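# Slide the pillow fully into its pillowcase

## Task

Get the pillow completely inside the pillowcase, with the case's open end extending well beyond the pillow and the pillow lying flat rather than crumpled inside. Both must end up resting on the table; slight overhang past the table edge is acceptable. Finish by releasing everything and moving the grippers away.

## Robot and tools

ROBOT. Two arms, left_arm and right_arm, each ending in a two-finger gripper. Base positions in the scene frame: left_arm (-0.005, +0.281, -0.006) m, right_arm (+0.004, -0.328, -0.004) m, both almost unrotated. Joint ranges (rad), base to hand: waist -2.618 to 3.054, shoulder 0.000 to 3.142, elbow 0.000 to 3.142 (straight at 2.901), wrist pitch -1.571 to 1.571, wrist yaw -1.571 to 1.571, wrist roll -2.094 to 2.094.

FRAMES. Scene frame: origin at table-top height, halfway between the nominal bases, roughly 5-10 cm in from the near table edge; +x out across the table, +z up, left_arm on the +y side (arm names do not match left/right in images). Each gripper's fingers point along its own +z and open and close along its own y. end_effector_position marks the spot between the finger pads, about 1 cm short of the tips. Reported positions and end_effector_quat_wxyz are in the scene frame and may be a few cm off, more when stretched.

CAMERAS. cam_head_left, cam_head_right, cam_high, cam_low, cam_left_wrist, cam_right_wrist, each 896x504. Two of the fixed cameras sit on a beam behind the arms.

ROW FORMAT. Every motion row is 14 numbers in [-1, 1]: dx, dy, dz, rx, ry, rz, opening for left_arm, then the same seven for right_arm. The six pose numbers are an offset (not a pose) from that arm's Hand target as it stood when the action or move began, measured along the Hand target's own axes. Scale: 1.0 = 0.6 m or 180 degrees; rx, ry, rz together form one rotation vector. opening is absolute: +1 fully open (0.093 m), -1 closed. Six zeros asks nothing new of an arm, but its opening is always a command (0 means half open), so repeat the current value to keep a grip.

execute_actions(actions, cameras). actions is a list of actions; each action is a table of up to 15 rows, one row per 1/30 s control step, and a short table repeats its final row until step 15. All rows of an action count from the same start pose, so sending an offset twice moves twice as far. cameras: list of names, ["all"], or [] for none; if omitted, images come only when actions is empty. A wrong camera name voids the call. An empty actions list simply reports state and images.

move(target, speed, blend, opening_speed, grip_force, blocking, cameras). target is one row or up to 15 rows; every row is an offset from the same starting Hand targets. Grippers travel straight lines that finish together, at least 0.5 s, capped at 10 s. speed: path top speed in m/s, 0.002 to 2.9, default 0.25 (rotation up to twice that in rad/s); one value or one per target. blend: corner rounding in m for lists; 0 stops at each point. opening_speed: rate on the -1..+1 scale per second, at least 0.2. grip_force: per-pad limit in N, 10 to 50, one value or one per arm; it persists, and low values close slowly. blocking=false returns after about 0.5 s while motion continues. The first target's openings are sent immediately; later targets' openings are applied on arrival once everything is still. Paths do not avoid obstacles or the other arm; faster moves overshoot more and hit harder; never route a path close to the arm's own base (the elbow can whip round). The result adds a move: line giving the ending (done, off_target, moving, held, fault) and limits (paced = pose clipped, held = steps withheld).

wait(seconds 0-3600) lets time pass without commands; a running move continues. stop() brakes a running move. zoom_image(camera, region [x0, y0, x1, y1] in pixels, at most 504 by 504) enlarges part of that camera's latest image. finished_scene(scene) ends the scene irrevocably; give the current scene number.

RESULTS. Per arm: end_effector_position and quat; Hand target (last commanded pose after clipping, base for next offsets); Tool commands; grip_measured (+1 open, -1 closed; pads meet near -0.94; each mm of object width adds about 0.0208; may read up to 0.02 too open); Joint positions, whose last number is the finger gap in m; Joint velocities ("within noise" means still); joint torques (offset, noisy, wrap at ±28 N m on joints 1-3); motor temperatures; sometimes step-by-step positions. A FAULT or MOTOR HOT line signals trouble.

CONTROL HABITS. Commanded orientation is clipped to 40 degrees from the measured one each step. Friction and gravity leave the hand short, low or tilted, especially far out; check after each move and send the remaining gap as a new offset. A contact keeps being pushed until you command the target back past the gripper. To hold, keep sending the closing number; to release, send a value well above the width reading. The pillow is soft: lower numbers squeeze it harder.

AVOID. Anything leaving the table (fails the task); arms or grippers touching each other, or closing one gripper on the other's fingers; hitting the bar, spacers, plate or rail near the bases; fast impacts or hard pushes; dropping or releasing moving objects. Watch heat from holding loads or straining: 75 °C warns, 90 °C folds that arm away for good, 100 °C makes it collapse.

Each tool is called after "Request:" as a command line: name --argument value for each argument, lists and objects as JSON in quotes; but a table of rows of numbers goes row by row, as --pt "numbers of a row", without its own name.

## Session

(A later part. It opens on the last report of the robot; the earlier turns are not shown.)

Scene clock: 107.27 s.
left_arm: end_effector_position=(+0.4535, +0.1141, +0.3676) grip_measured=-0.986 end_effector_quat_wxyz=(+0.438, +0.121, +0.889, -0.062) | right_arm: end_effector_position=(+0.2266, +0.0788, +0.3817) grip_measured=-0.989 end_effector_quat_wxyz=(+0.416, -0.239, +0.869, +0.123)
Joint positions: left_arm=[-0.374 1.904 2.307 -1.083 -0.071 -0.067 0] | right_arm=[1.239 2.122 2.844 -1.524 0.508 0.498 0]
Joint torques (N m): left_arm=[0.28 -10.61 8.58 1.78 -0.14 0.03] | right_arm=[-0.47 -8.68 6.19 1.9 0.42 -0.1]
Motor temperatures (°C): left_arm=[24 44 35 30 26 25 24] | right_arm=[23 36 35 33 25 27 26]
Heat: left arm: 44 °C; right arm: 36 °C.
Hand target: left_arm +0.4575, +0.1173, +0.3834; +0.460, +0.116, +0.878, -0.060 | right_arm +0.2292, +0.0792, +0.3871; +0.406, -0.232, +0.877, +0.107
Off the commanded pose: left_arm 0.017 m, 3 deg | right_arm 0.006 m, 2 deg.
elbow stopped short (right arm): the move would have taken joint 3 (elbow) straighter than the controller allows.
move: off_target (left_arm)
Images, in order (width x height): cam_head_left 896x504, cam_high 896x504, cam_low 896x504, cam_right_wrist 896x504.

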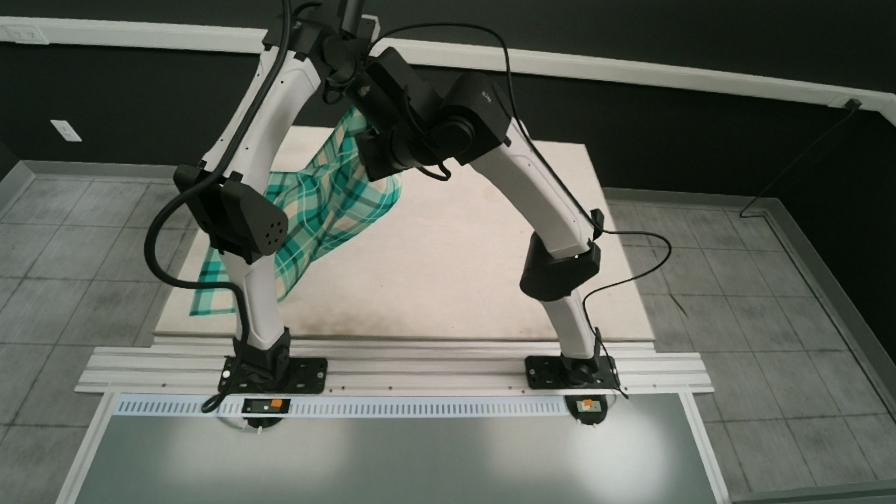

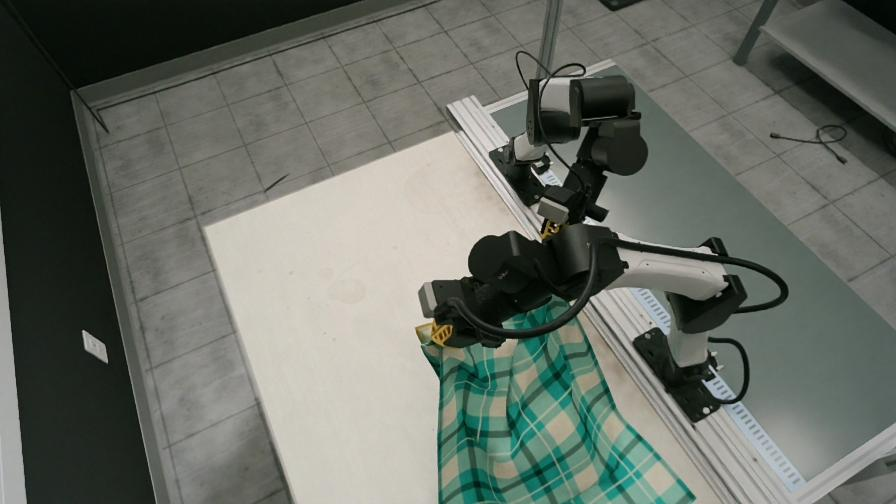

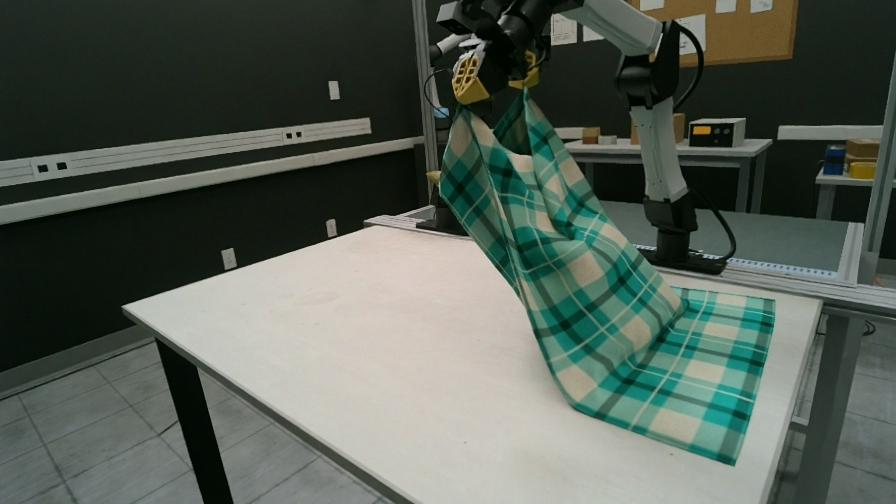

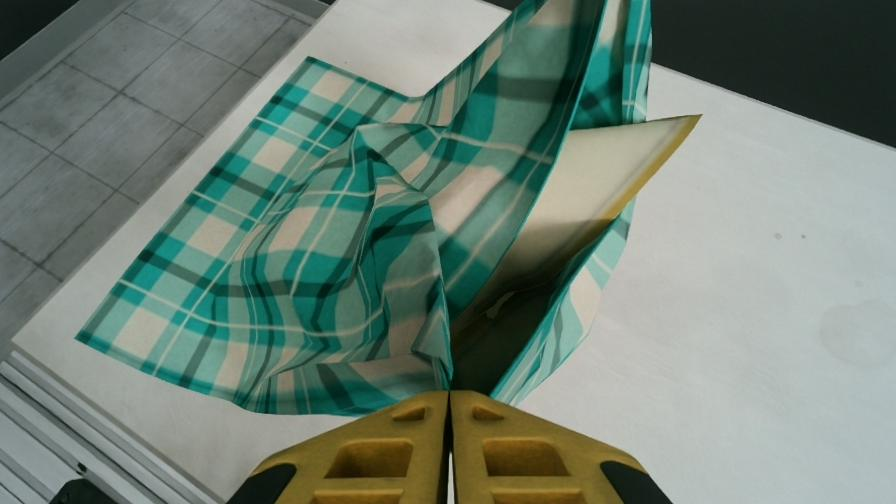

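Request:
move --pt "0.164 0 0.115 0 0 0 -1 0.153 0 0.129 0 0 0 -1" --pt "0 0 0 0 0 0 -1 0 0 0 0 0 0 -1" --pt "0.164 0 0.115 0 0 0 -1 0.153 0 0.129 0 0 0 -1" --pt "0 0 0 0 0 0 -1 0 0 0 0 0 0 -1" --pt "0.164 0 0.115 0 0 0 -1 0.153 0 0.129 0 0 0 -1" --pt "0 0 0 0 0 0 -1 0 0 0 0 0 0 -1" --pt "0.164 0 0.115 0 0 0 -1 0.153 0 0.129 0 0 0 -1" --pt "0 0 0 0 0 0 -1 0 0 0 0 0 0 -1" --speed '[0.25,0.8,0.25,0.8,0.25,0.8,0.25,0.8]' --blend '[0.01,0.005,0.01,0.005,0.01,0.005,0.01,0]' --cameras '["cam_low","cam_right_wrist","cam_left_wrist"]'

Scene clock: 114.53 s.
left_arm: end_effector_position=(+0.4536, +0.1143, +0.3692) grip_measured=-0.986 end_effector_quat_wxyz=(+0.440, +0.121, +0.888, -0.062) | right_arm: end_effector_position=(+0.2266, +0.0786, +0.3815) grip_measured=-0.989 end_effector_quat_wxyz=(+0.416, -0.240, +0.869, +0.121)
Joint positions: left_arm=[-0.374 1.903 2.309 -1.081 -0.072 -0.066 0] | right_arm=[1.239 2.121 2.843 -1.524 0.509 0.494 0]
Joint torques (N m): left_arm=[0.38 -10.39 8.43 1.76 -0.12 0.04] | right_arm=[-0.47 -8.58 6.23 1.92 0.42 -0.07]
Heat: left arm: 44 °C; right arm: 37 °C.
Hand target: left_arm +0.4576, +0.1174, +0.3835; +0.460, +0.116, +0.878, -0.060 | right_arm +0.2292, +0.0792, +0.3870; +0.406, -0.232, +0.877, +0.107
Off the commanded pose: left_arm 0.015 m, 3 deg | right_arm 0.006 m, 2 deg.
elbow stopped short (right arm): the move would have taken joint 3 (elbow) straighter than the controller allows.
move: off_target (left_arm)
Images, in order (width x height): cam_low 896x504, cam_left_wrist 896x504, cam_right_wrist 896x504.

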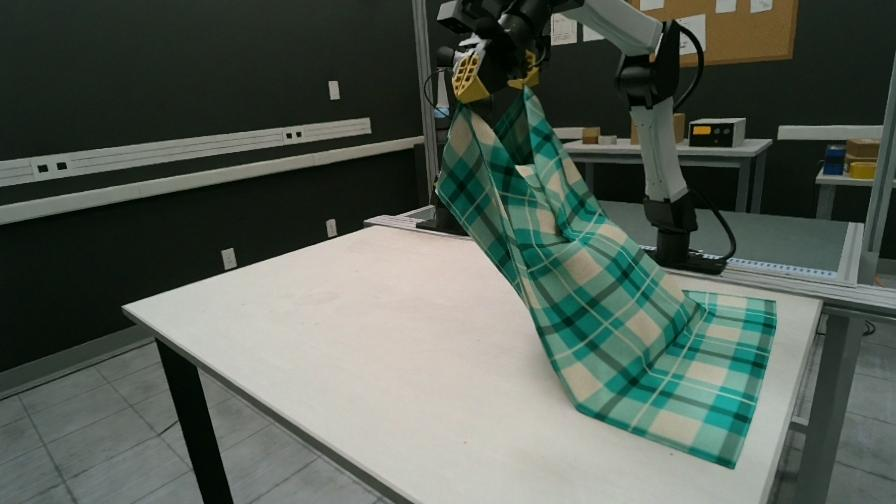

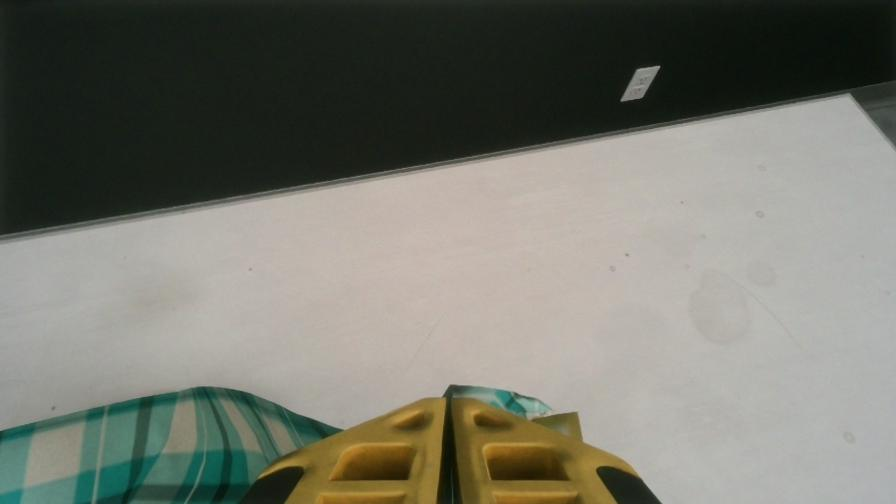

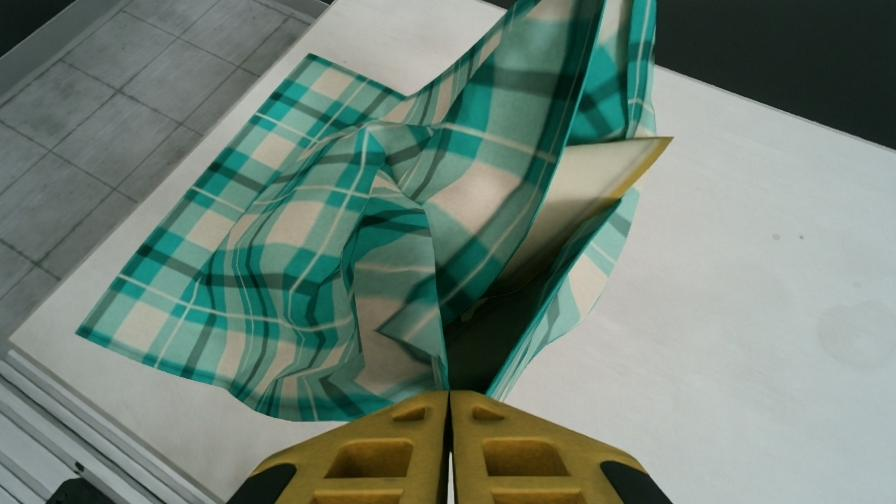

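Request:
move --target '[-0.03,-0.138,-0.218,0,-0.1,0,-1,0.01,-0.043,-0.244,0,-0.1,0,-1]' --speed 0.2 --cameras '["cam_head_left","cam_low","cam_high","cam_right_wrist","cam_left_wrist"]'

Scene clock: 119.73 s.
left_arm: end_effector_position=(+0.3449, +0.0585, +0.4514) grip_measured=-0.986 end_effector_quat_wxyz=(+0.563, +0.122, +0.815, -0.068) | right_arm: end_effector_position=(+0.1402, +0.0072, +0.4604) grip_measured=-0.989 end_effector_quat_wxyz=(+0.520, -0.237, +0.812, +0.121)
Joint positions: left_arm=[-0.718 1.572 2.046 -0.899 -0.407 -0.154 0] | right_arm=[1.537 1.779 2.575 -1.54 0.876 0.572 0]
Joint torques (N m): left_arm=[-0.72 -9.35 5.86 2.24 -0.42 -0.05] | right_arm=[0.08 -8.42 3.84 2.17 0.72 0.03]
Heat: left arm: 43 °C; right arm: 37 °C.
Hand target: left_arm +0.3421, +0.0625, +0.4727; +0.592, +0.105, +0.795, -0.077 | right_arm +0.1415, -0.0003, +0.4773; +0.539, -0.213, +0.803, +0.142
Off the commanded pose: left_arm 0.022 m, 5 deg | right_arm 0.018 m, 4 deg.
move: off_target (left_arm, right_arm)
Images, in order (width x height): cam_head_left 896x504, cam_high 896x504, cam_low 896x504, cam_left_wrist 896x504, cam_right_wrist 896x504.

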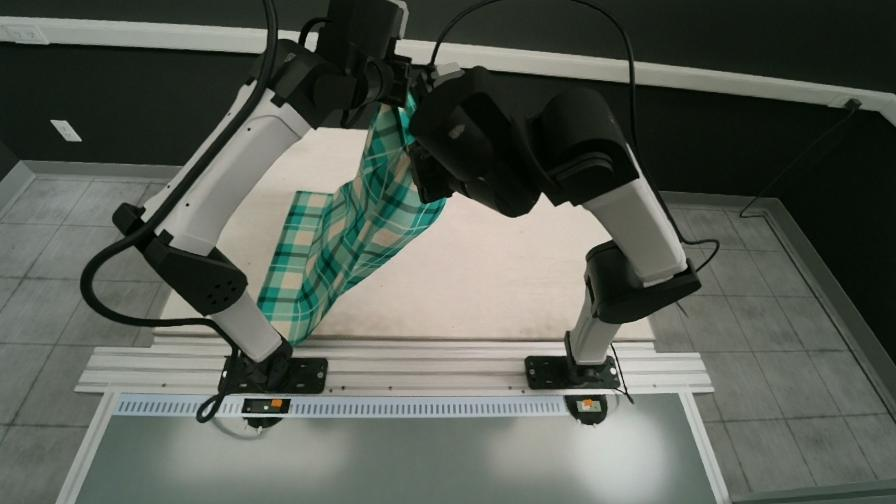

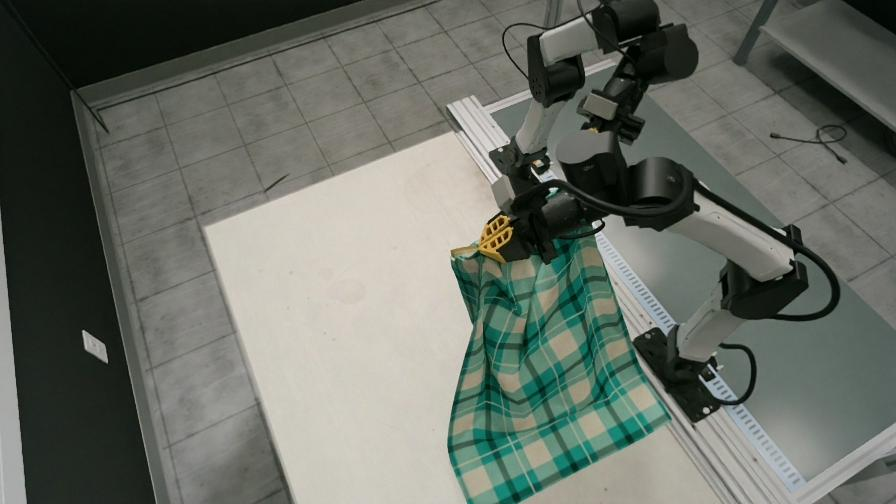

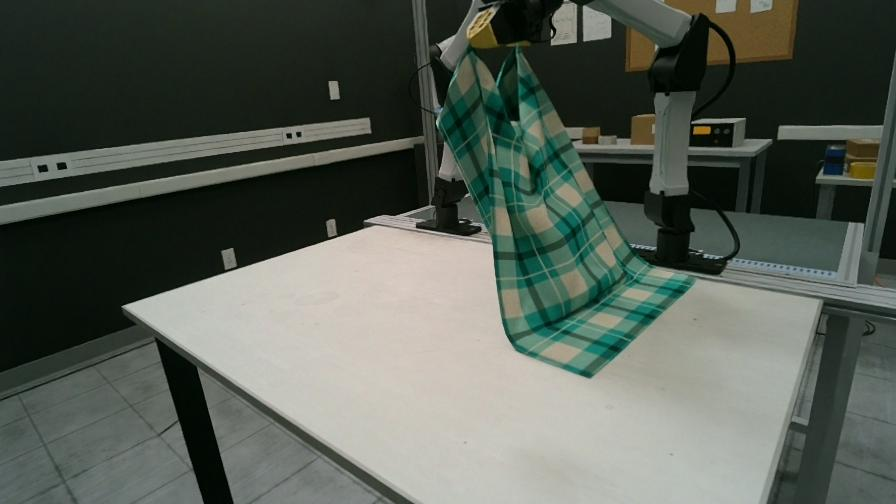

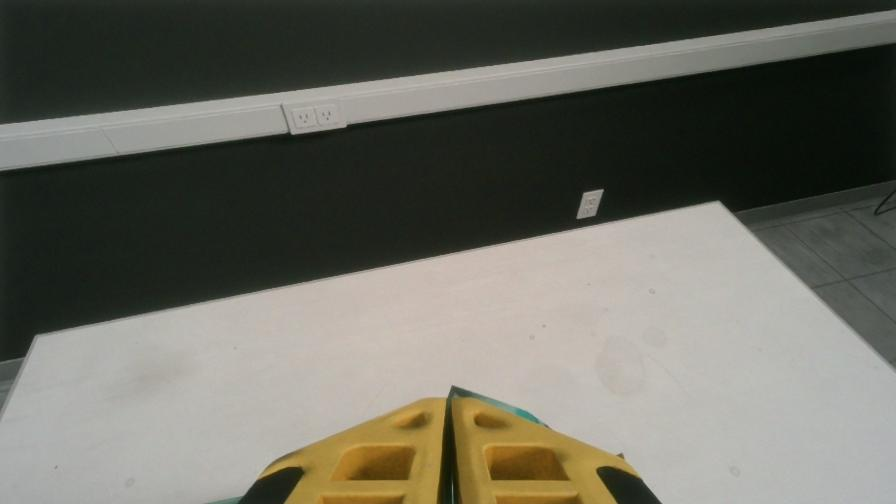

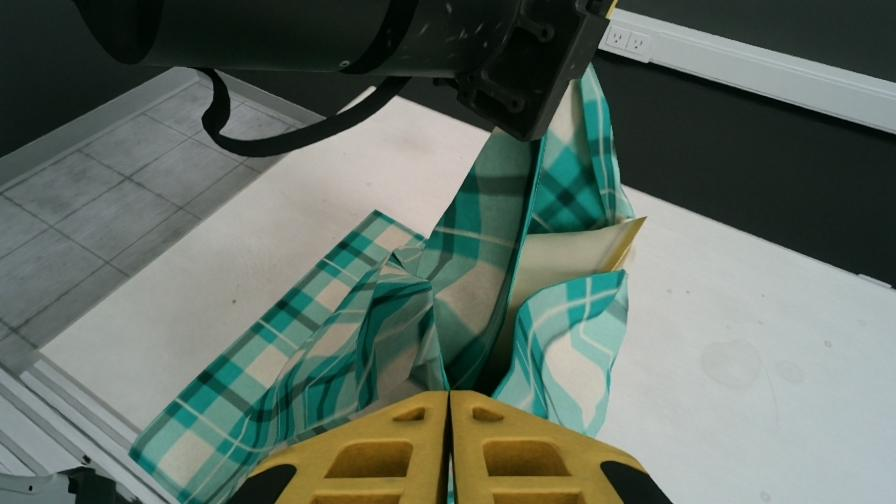

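Request:
move --pt "0.15 0 0.045 0 0 0 -1 0.15 0 0.06 0 0 0 -1" --pt "0 0 0 0 0 0 -1 0 0 0 0 0 0 -1" --pt "0.15 0 0.045 0 0 0 -1 0.15 0 0.06 0 0 0 -1" --pt "0 0 0 0 0 0 -1 0 0 0 0 0 0 -1" --pt "0.15 0 0.045 0 0 0 -1 0.15 0 0.06 0 0 0 -1" --pt "0 0 0 0 0 0 -1 0 0 0 0 0 0 -1" --pt "0.15 0 0.045 0 0 0 -1 0.15 0 0.06 0 0 0 -1" --pt "0 0 0 0 0 0 -1 0 0 0 0 0 0 -1" --pt "0.15 0 0.045 0 0 0 -1 0.15 0 0.06 0 0 0 -1" --pt "0 0 0 0 0 0 -1 0 0 0 0 0 0 -1" --speed '[0.3,0.8,0.3,0.8,0.3,0.8,0.3,0.8,0.3,0.8]' --blend '[0.01,0.005,0.01,0.005,0.01,0.005,0.01,0.005,0.01,0]' --cameras '["cam_low","cam_right_wrist"]'

Scene clock: 126.90 s.
left_arm: end_effector_position=(+0.3416, +0.0586, +0.4543) grip_measured=-0.986 end_effector_quat_wxyz=(+0.573, +0.119, +0.808, -0.069) | right_arm: end_effector_position=(+0.1380, +0.0028, +0.4693) grip_measured=-0.989 end_effector_quat_wxyz=(+0.532, -0.230, +0.804, +0.134)
Joint positions: left_arm=[-0.73 1.548 2.01 -0.864 -0.425 -0.151 0] | right_arm=[1.549 1.734 2.522 -1.486 0.894 0.558 0]
Joint torques (N m): left_arm=[0.27 -7.13 8.4 2 -0.23 -0.03] | right_arm=[-0.91 -5.6 6.02 1.86 0.53 0.1]
Heat: left arm: 41 °C; right arm: 36 °C.
Hand target: left_arm +0.3422, +0.0625, +0.4726; +0.592, +0.105, +0.795, -0.077 | right_arm +0.1415, -0.0002, +0.4772; +0.539, -0.213, +0.803, +0.142
Off the commanded pose: left_arm 0.019 m, 3 deg | right_arm 0.009 m, 2 deg.
move: off_target (left_arm)

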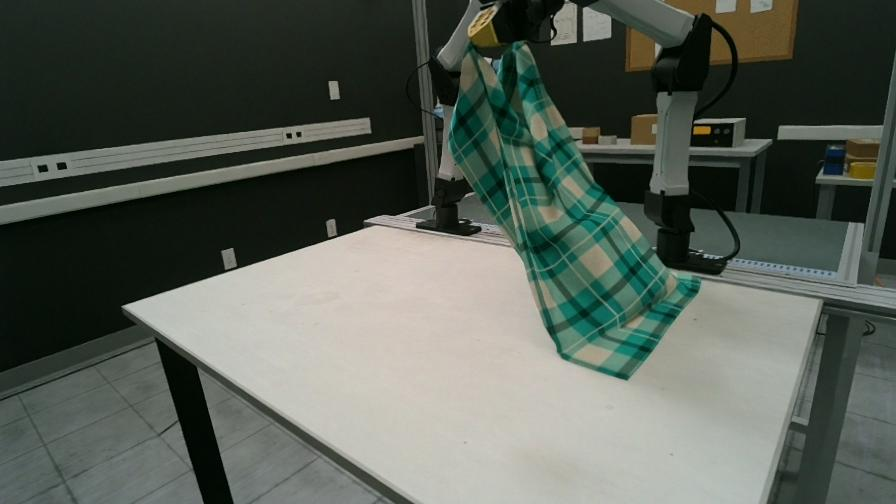

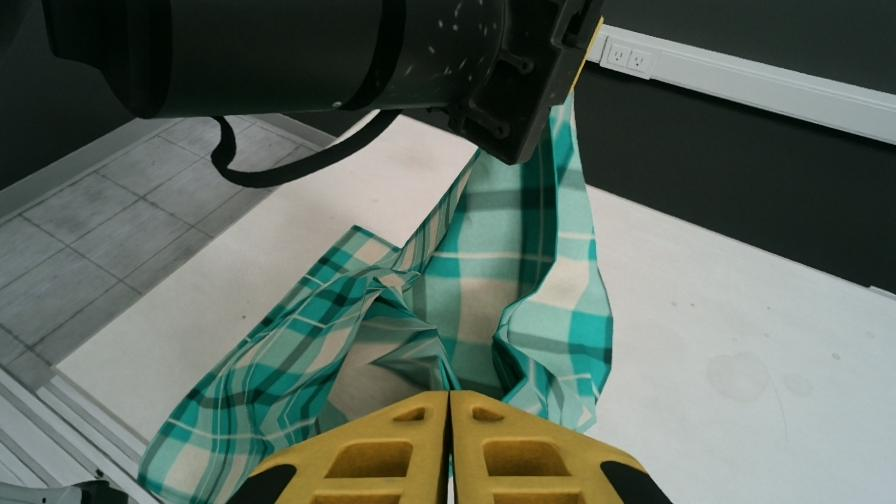

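Request:
move --pt "0.229 -0.172 0.222 0 0.08 0 -1 0.297 -0.137 0.055 0 0.14 0 -1" --pt "0.607 -0.236 0.427 0 0.18 0 -1 0.69 -0.204 0.196 0 0.267 0 -1" --speed 0.18 --blend 0.04 --cameras '["cam_head_left","cam_low","cam_high","cam_right_wrist"]'

Scene clock: 135.27 s.
left_arm: end_effector_position=(+0.4326, -0.1059, +0.0460) grip_measured=-0.986 end_effector_quat_wxyz=(+0.340, +0.131, +0.931, -0.031) | right_arm: end_effector_position=(+0.1600, -0.1333, +0.0530) grip_measured=-0.989 end_effector_quat_wxyz=(+0.169, -0.250, +0.953, +0.037)
Joint positions: left_arm=[-0.827 2.373 1.88 -0.491 -0.353 -0.436 0] | right_arm=[1.003 1.249 0.696 -0.714 0.164 0.468 0]
Joint torques (N m): left_arm=[0.76 -13.96 9.07 1.39 -0.04 -0.08] | right_arm=[-1.02 -2.86 5.52 1.28 0 -0.14]
Heat: left arm: 40 °C; right arm: 35 °C.
Hand target: left_arm +0.4417, -0.1101, +0.0501; +0.347, +0.122, +0.929, -0.045 | right_arm +0.1603, -0.1311, +0.0497; +0.165, -0.252, +0.953, +0.043
Off the commanded pose: left_arm 0.011 m, 2 deg | right_arm 0.004 m, 1 deg.
move: off_target (left_arm)
Images, in order (width x height): cam_head_left 896x504, cam_high 896x504, cam_low 896x504, cam_right_wrist 896x504.

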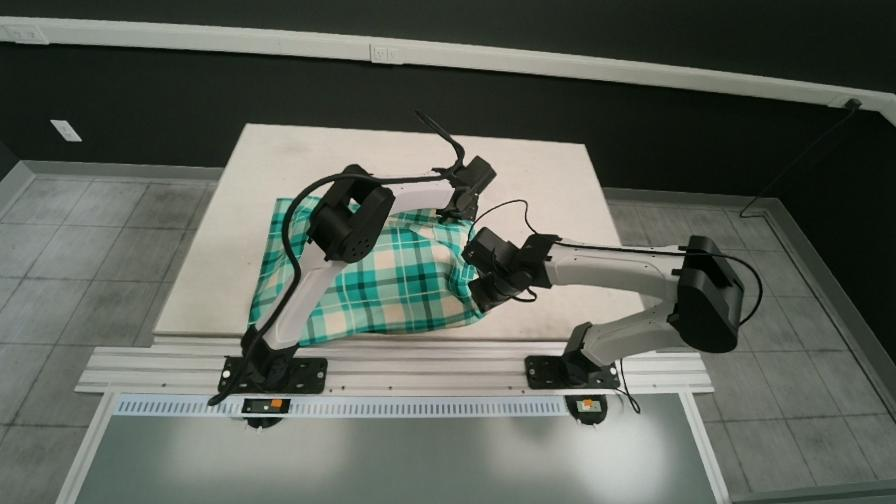

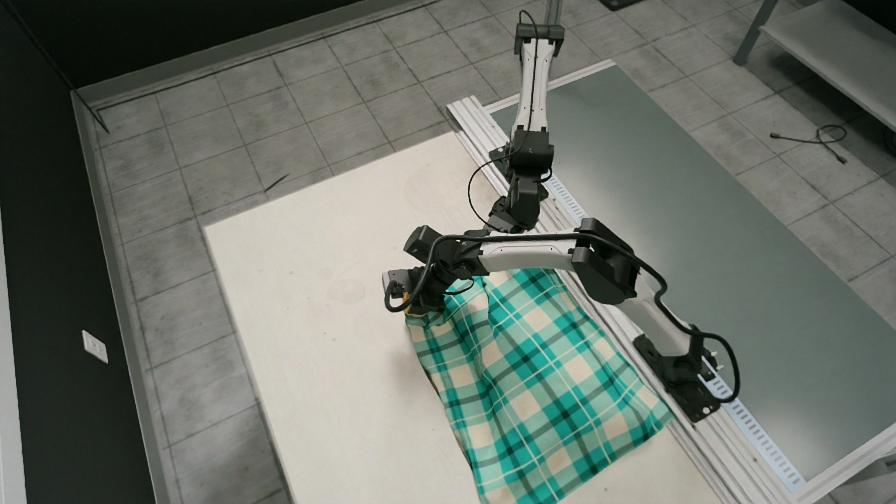

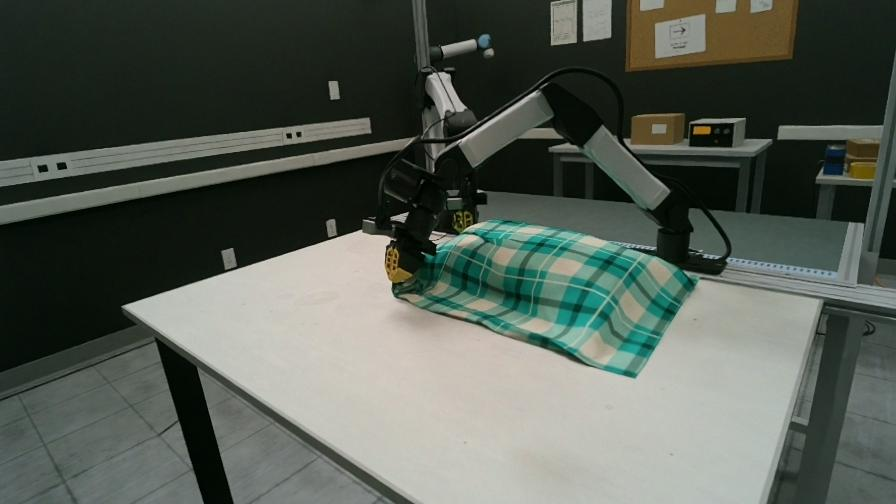

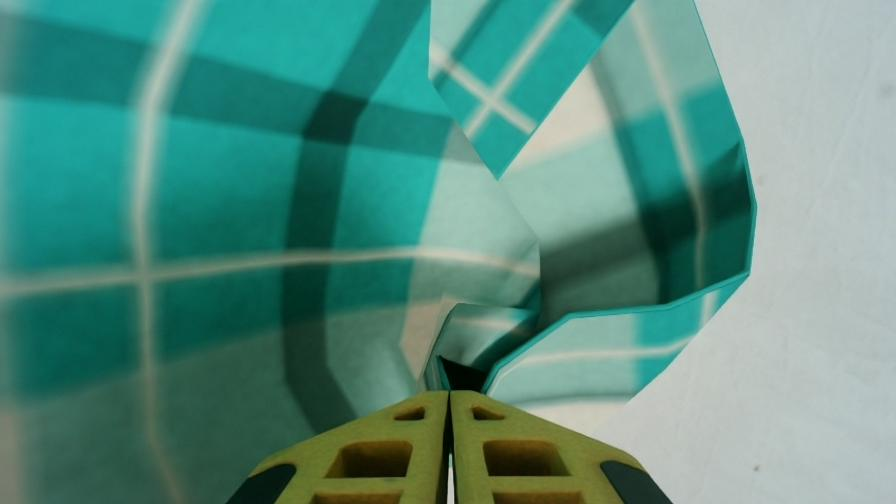

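Request:
move --pt "-0.023 -0.086 0.075 0 0 0 -1 0.071 -0.071 0.0185 0 0 0 -1" --pt "-0.023 -0.086 0.075 0 0 0 0.3 0.071 -0.071 0.0185 0 0 0 0.3" --pt "-0.023 -0.086 -0.2 0 0 0 0.3 0.071 -0.071 -0.24 0 0 0 0.3" --speed '[0.1,0.1,0.2]' --cameras '["cam_head_left","cam_low","cam_high","cam_right_wrist","cam_left_wrist"]'

Scene clock: 141.73 s.
left_arm: end_effector_position=(+0.3636, -0.1458, +0.1334) grip_measured=+0.299 end_effector_quat_wxyz=(+0.334, +0.130, +0.933, -0.041) | right_arm: end_effector_position=(+0.1040, -0.2094, +0.1655) grip_measured=+0.298 end_effector_quat_wxyz=(+0.160, -0.255, +0.952, +0.048)
Joint positions: left_arm=[-0.979 2.292 2.108 -0.852 -0.412 -0.584 0.06] | right_arm=[1.005 0.848 0.964 -1.383 0.135 0.463 0.059]
Joint torques (N m): left_arm=[-0.38 -17.76 6.05 1.12 -0.48 -0.1] | right_arm=[0.14 -0.4 7.49 0.9 0.3 0.1]
Heat: left arm: 43 °C; right arm: 35 °C.
Hand target: left_arm +0.3624, -0.1425, +0.1498; +0.347, +0.122, +0.929, -0.045 | right_arm +0.1043, -0.2117, +0.1710; +0.165, -0.252, +0.953, +0.043
Off the commanded pose: left_arm 0.017 m, 2 deg | right_arm 0.006 m, 1 deg.
move: off_target (left_arm)
Images, in order (width x height): cam_head_left 896x504, cam_high 896x504, cam_low 896x504, cam_left_wrist 896x504, cam_right_wrist 896x504.

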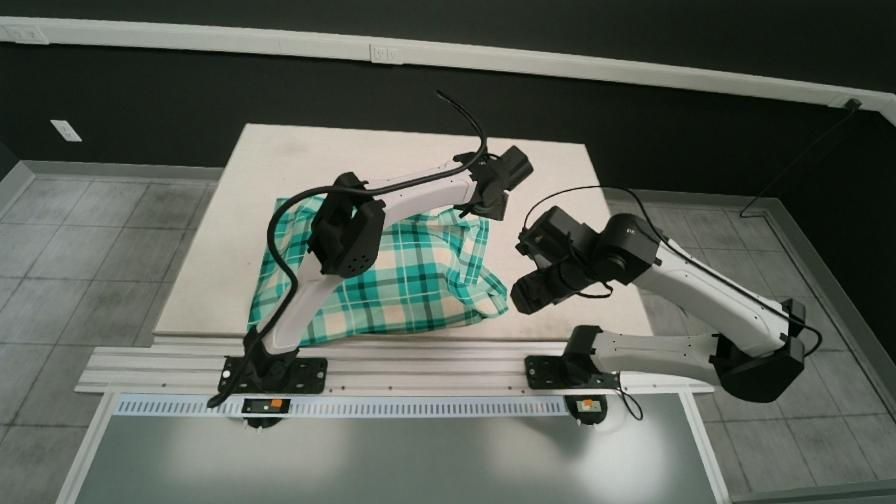

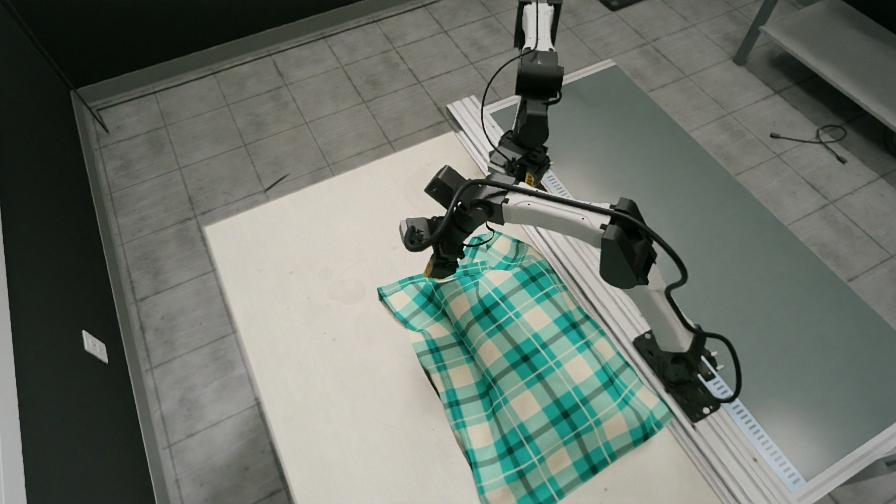

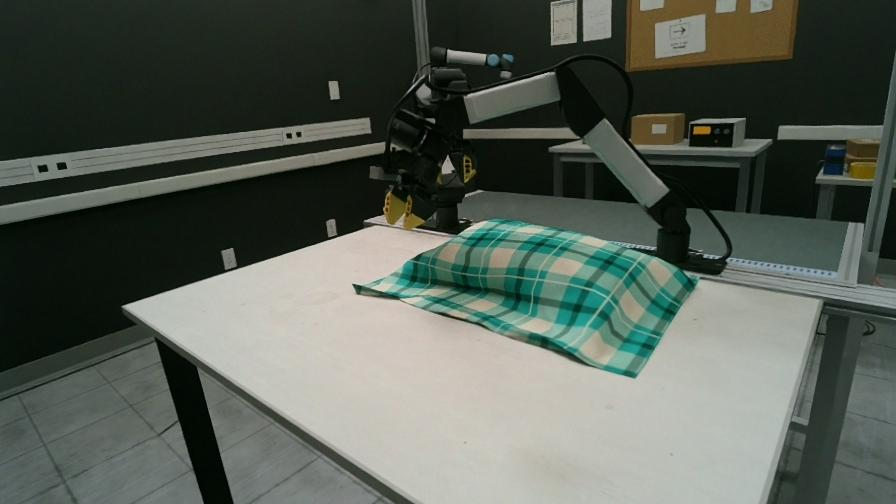

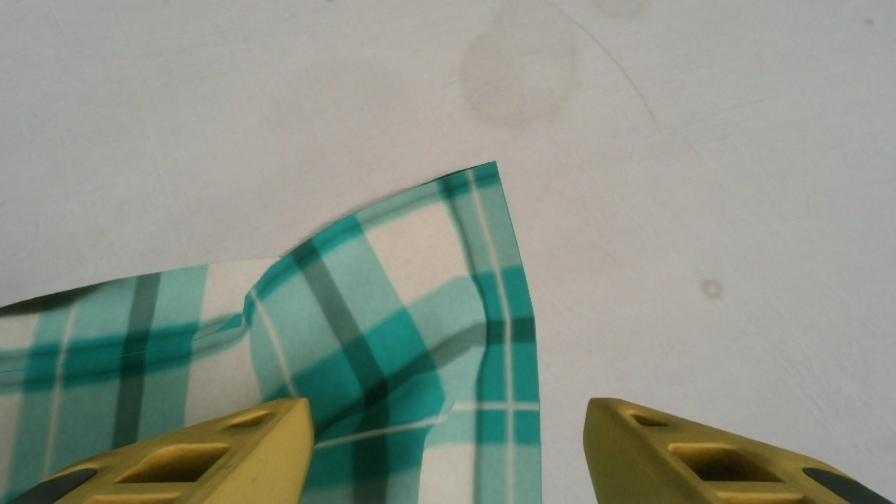

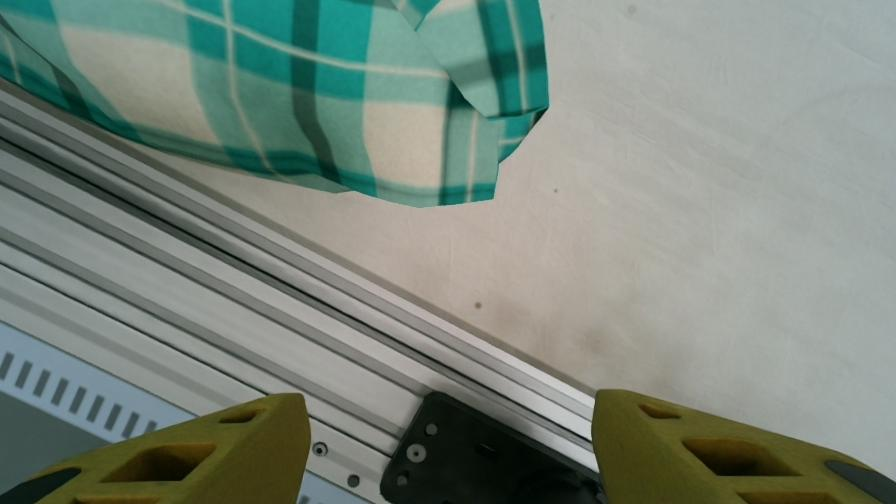

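Request:
move --pt "-0.087 0 -0.1 0 0 0 0.3 0 0 0 0 0 0 0.3" --pt "0.127 0.572 -0.331 0 0 0 0.3 0 0 0 0 0 0 0.3" --blend 0.03 --cameras '["cam_head_right","cam_high"]'

Scene clock: 146.50 s.
left_arm: end_effector_position=(+0.2695, +0.2378, +0.2524) grip_measured=+0.299 end_effector_quat_wxyz=(+0.350, +0.120, +0.928, -0.040) | right_arm: end_effector_position=(+0.1039, -0.2095, +0.1654) grip_measured=+0.298 end_effector_quat_wxyz=(+0.160, -0.255, +0.952, +0.047)
Joint positions: left_arm=[-0.106 1.076 1.209 -1.012 0.092 0.121 0.06] | right_arm=[1.005 0.848 0.964 -1.383 0.135 0.463 0.059]
Joint torques (N m): left_arm=[0.55 -2.7 6.23 1.47 0.25 0.08] | right_arm=[0.16 -0.5 7.49 0.83 0.31 0.09]
Heat: left arm: 45 °C; right arm: 36 °C.
Hand target: left_arm +0.2699, +0.2374, +0.2504; +0.347, +0.122, +0.929, -0.045 | right_arm +0.1043, -0.2117, +0.1710; +0.165, -0.252, +0.953, +0.043
Off the commanded pose: left_arm 0.002 m, 1 deg | right_arm 0.006 m, 1 deg.
move: done

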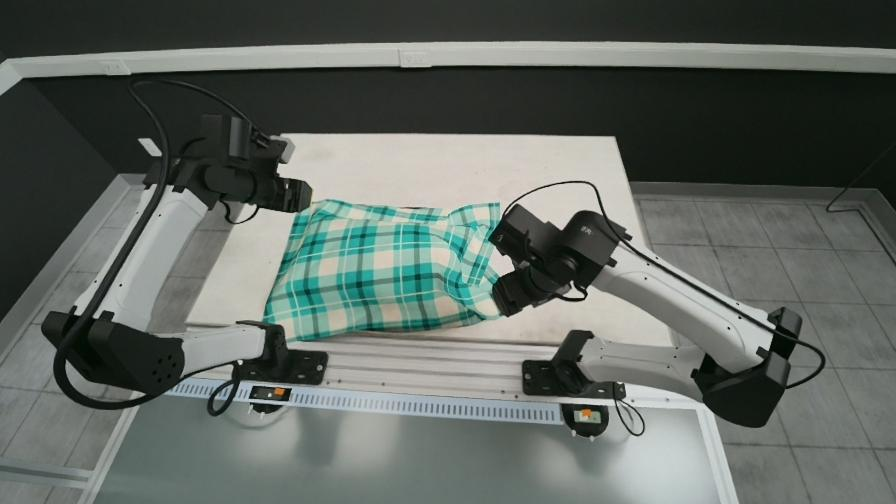

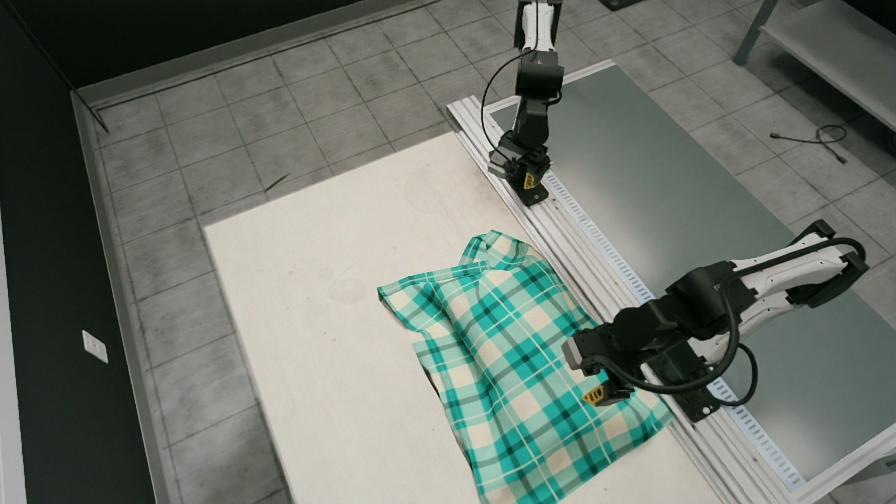

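Request:
zoom_image --camera "cam_high" --region '[360, 210, 580, 360]'

Request:
zoom_image --camera "cam_head_right" --region '[380, 180, 540, 340]'

Scaled by 2.291 from the camera's image (finer frame: 1280x720).

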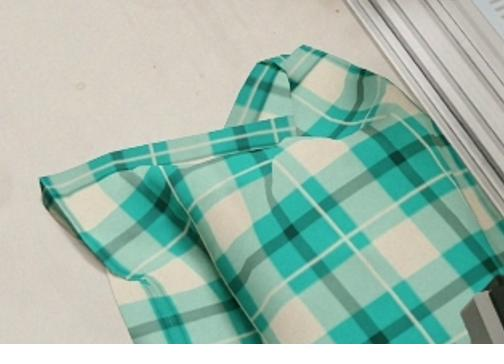

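Scaled by 3.150 from the camera's image (finer frame: 1280x720).

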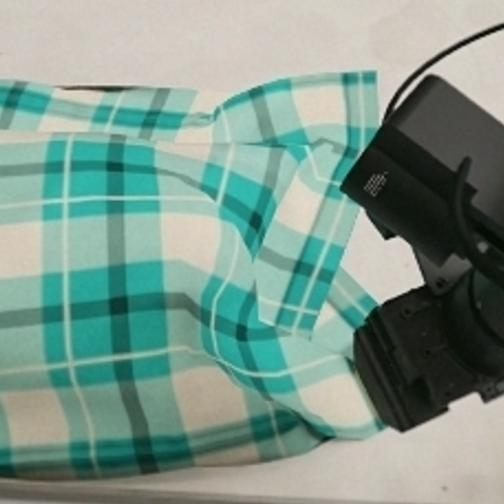

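Request:
finished_scene --scene 1

The scene is finished: the task was done.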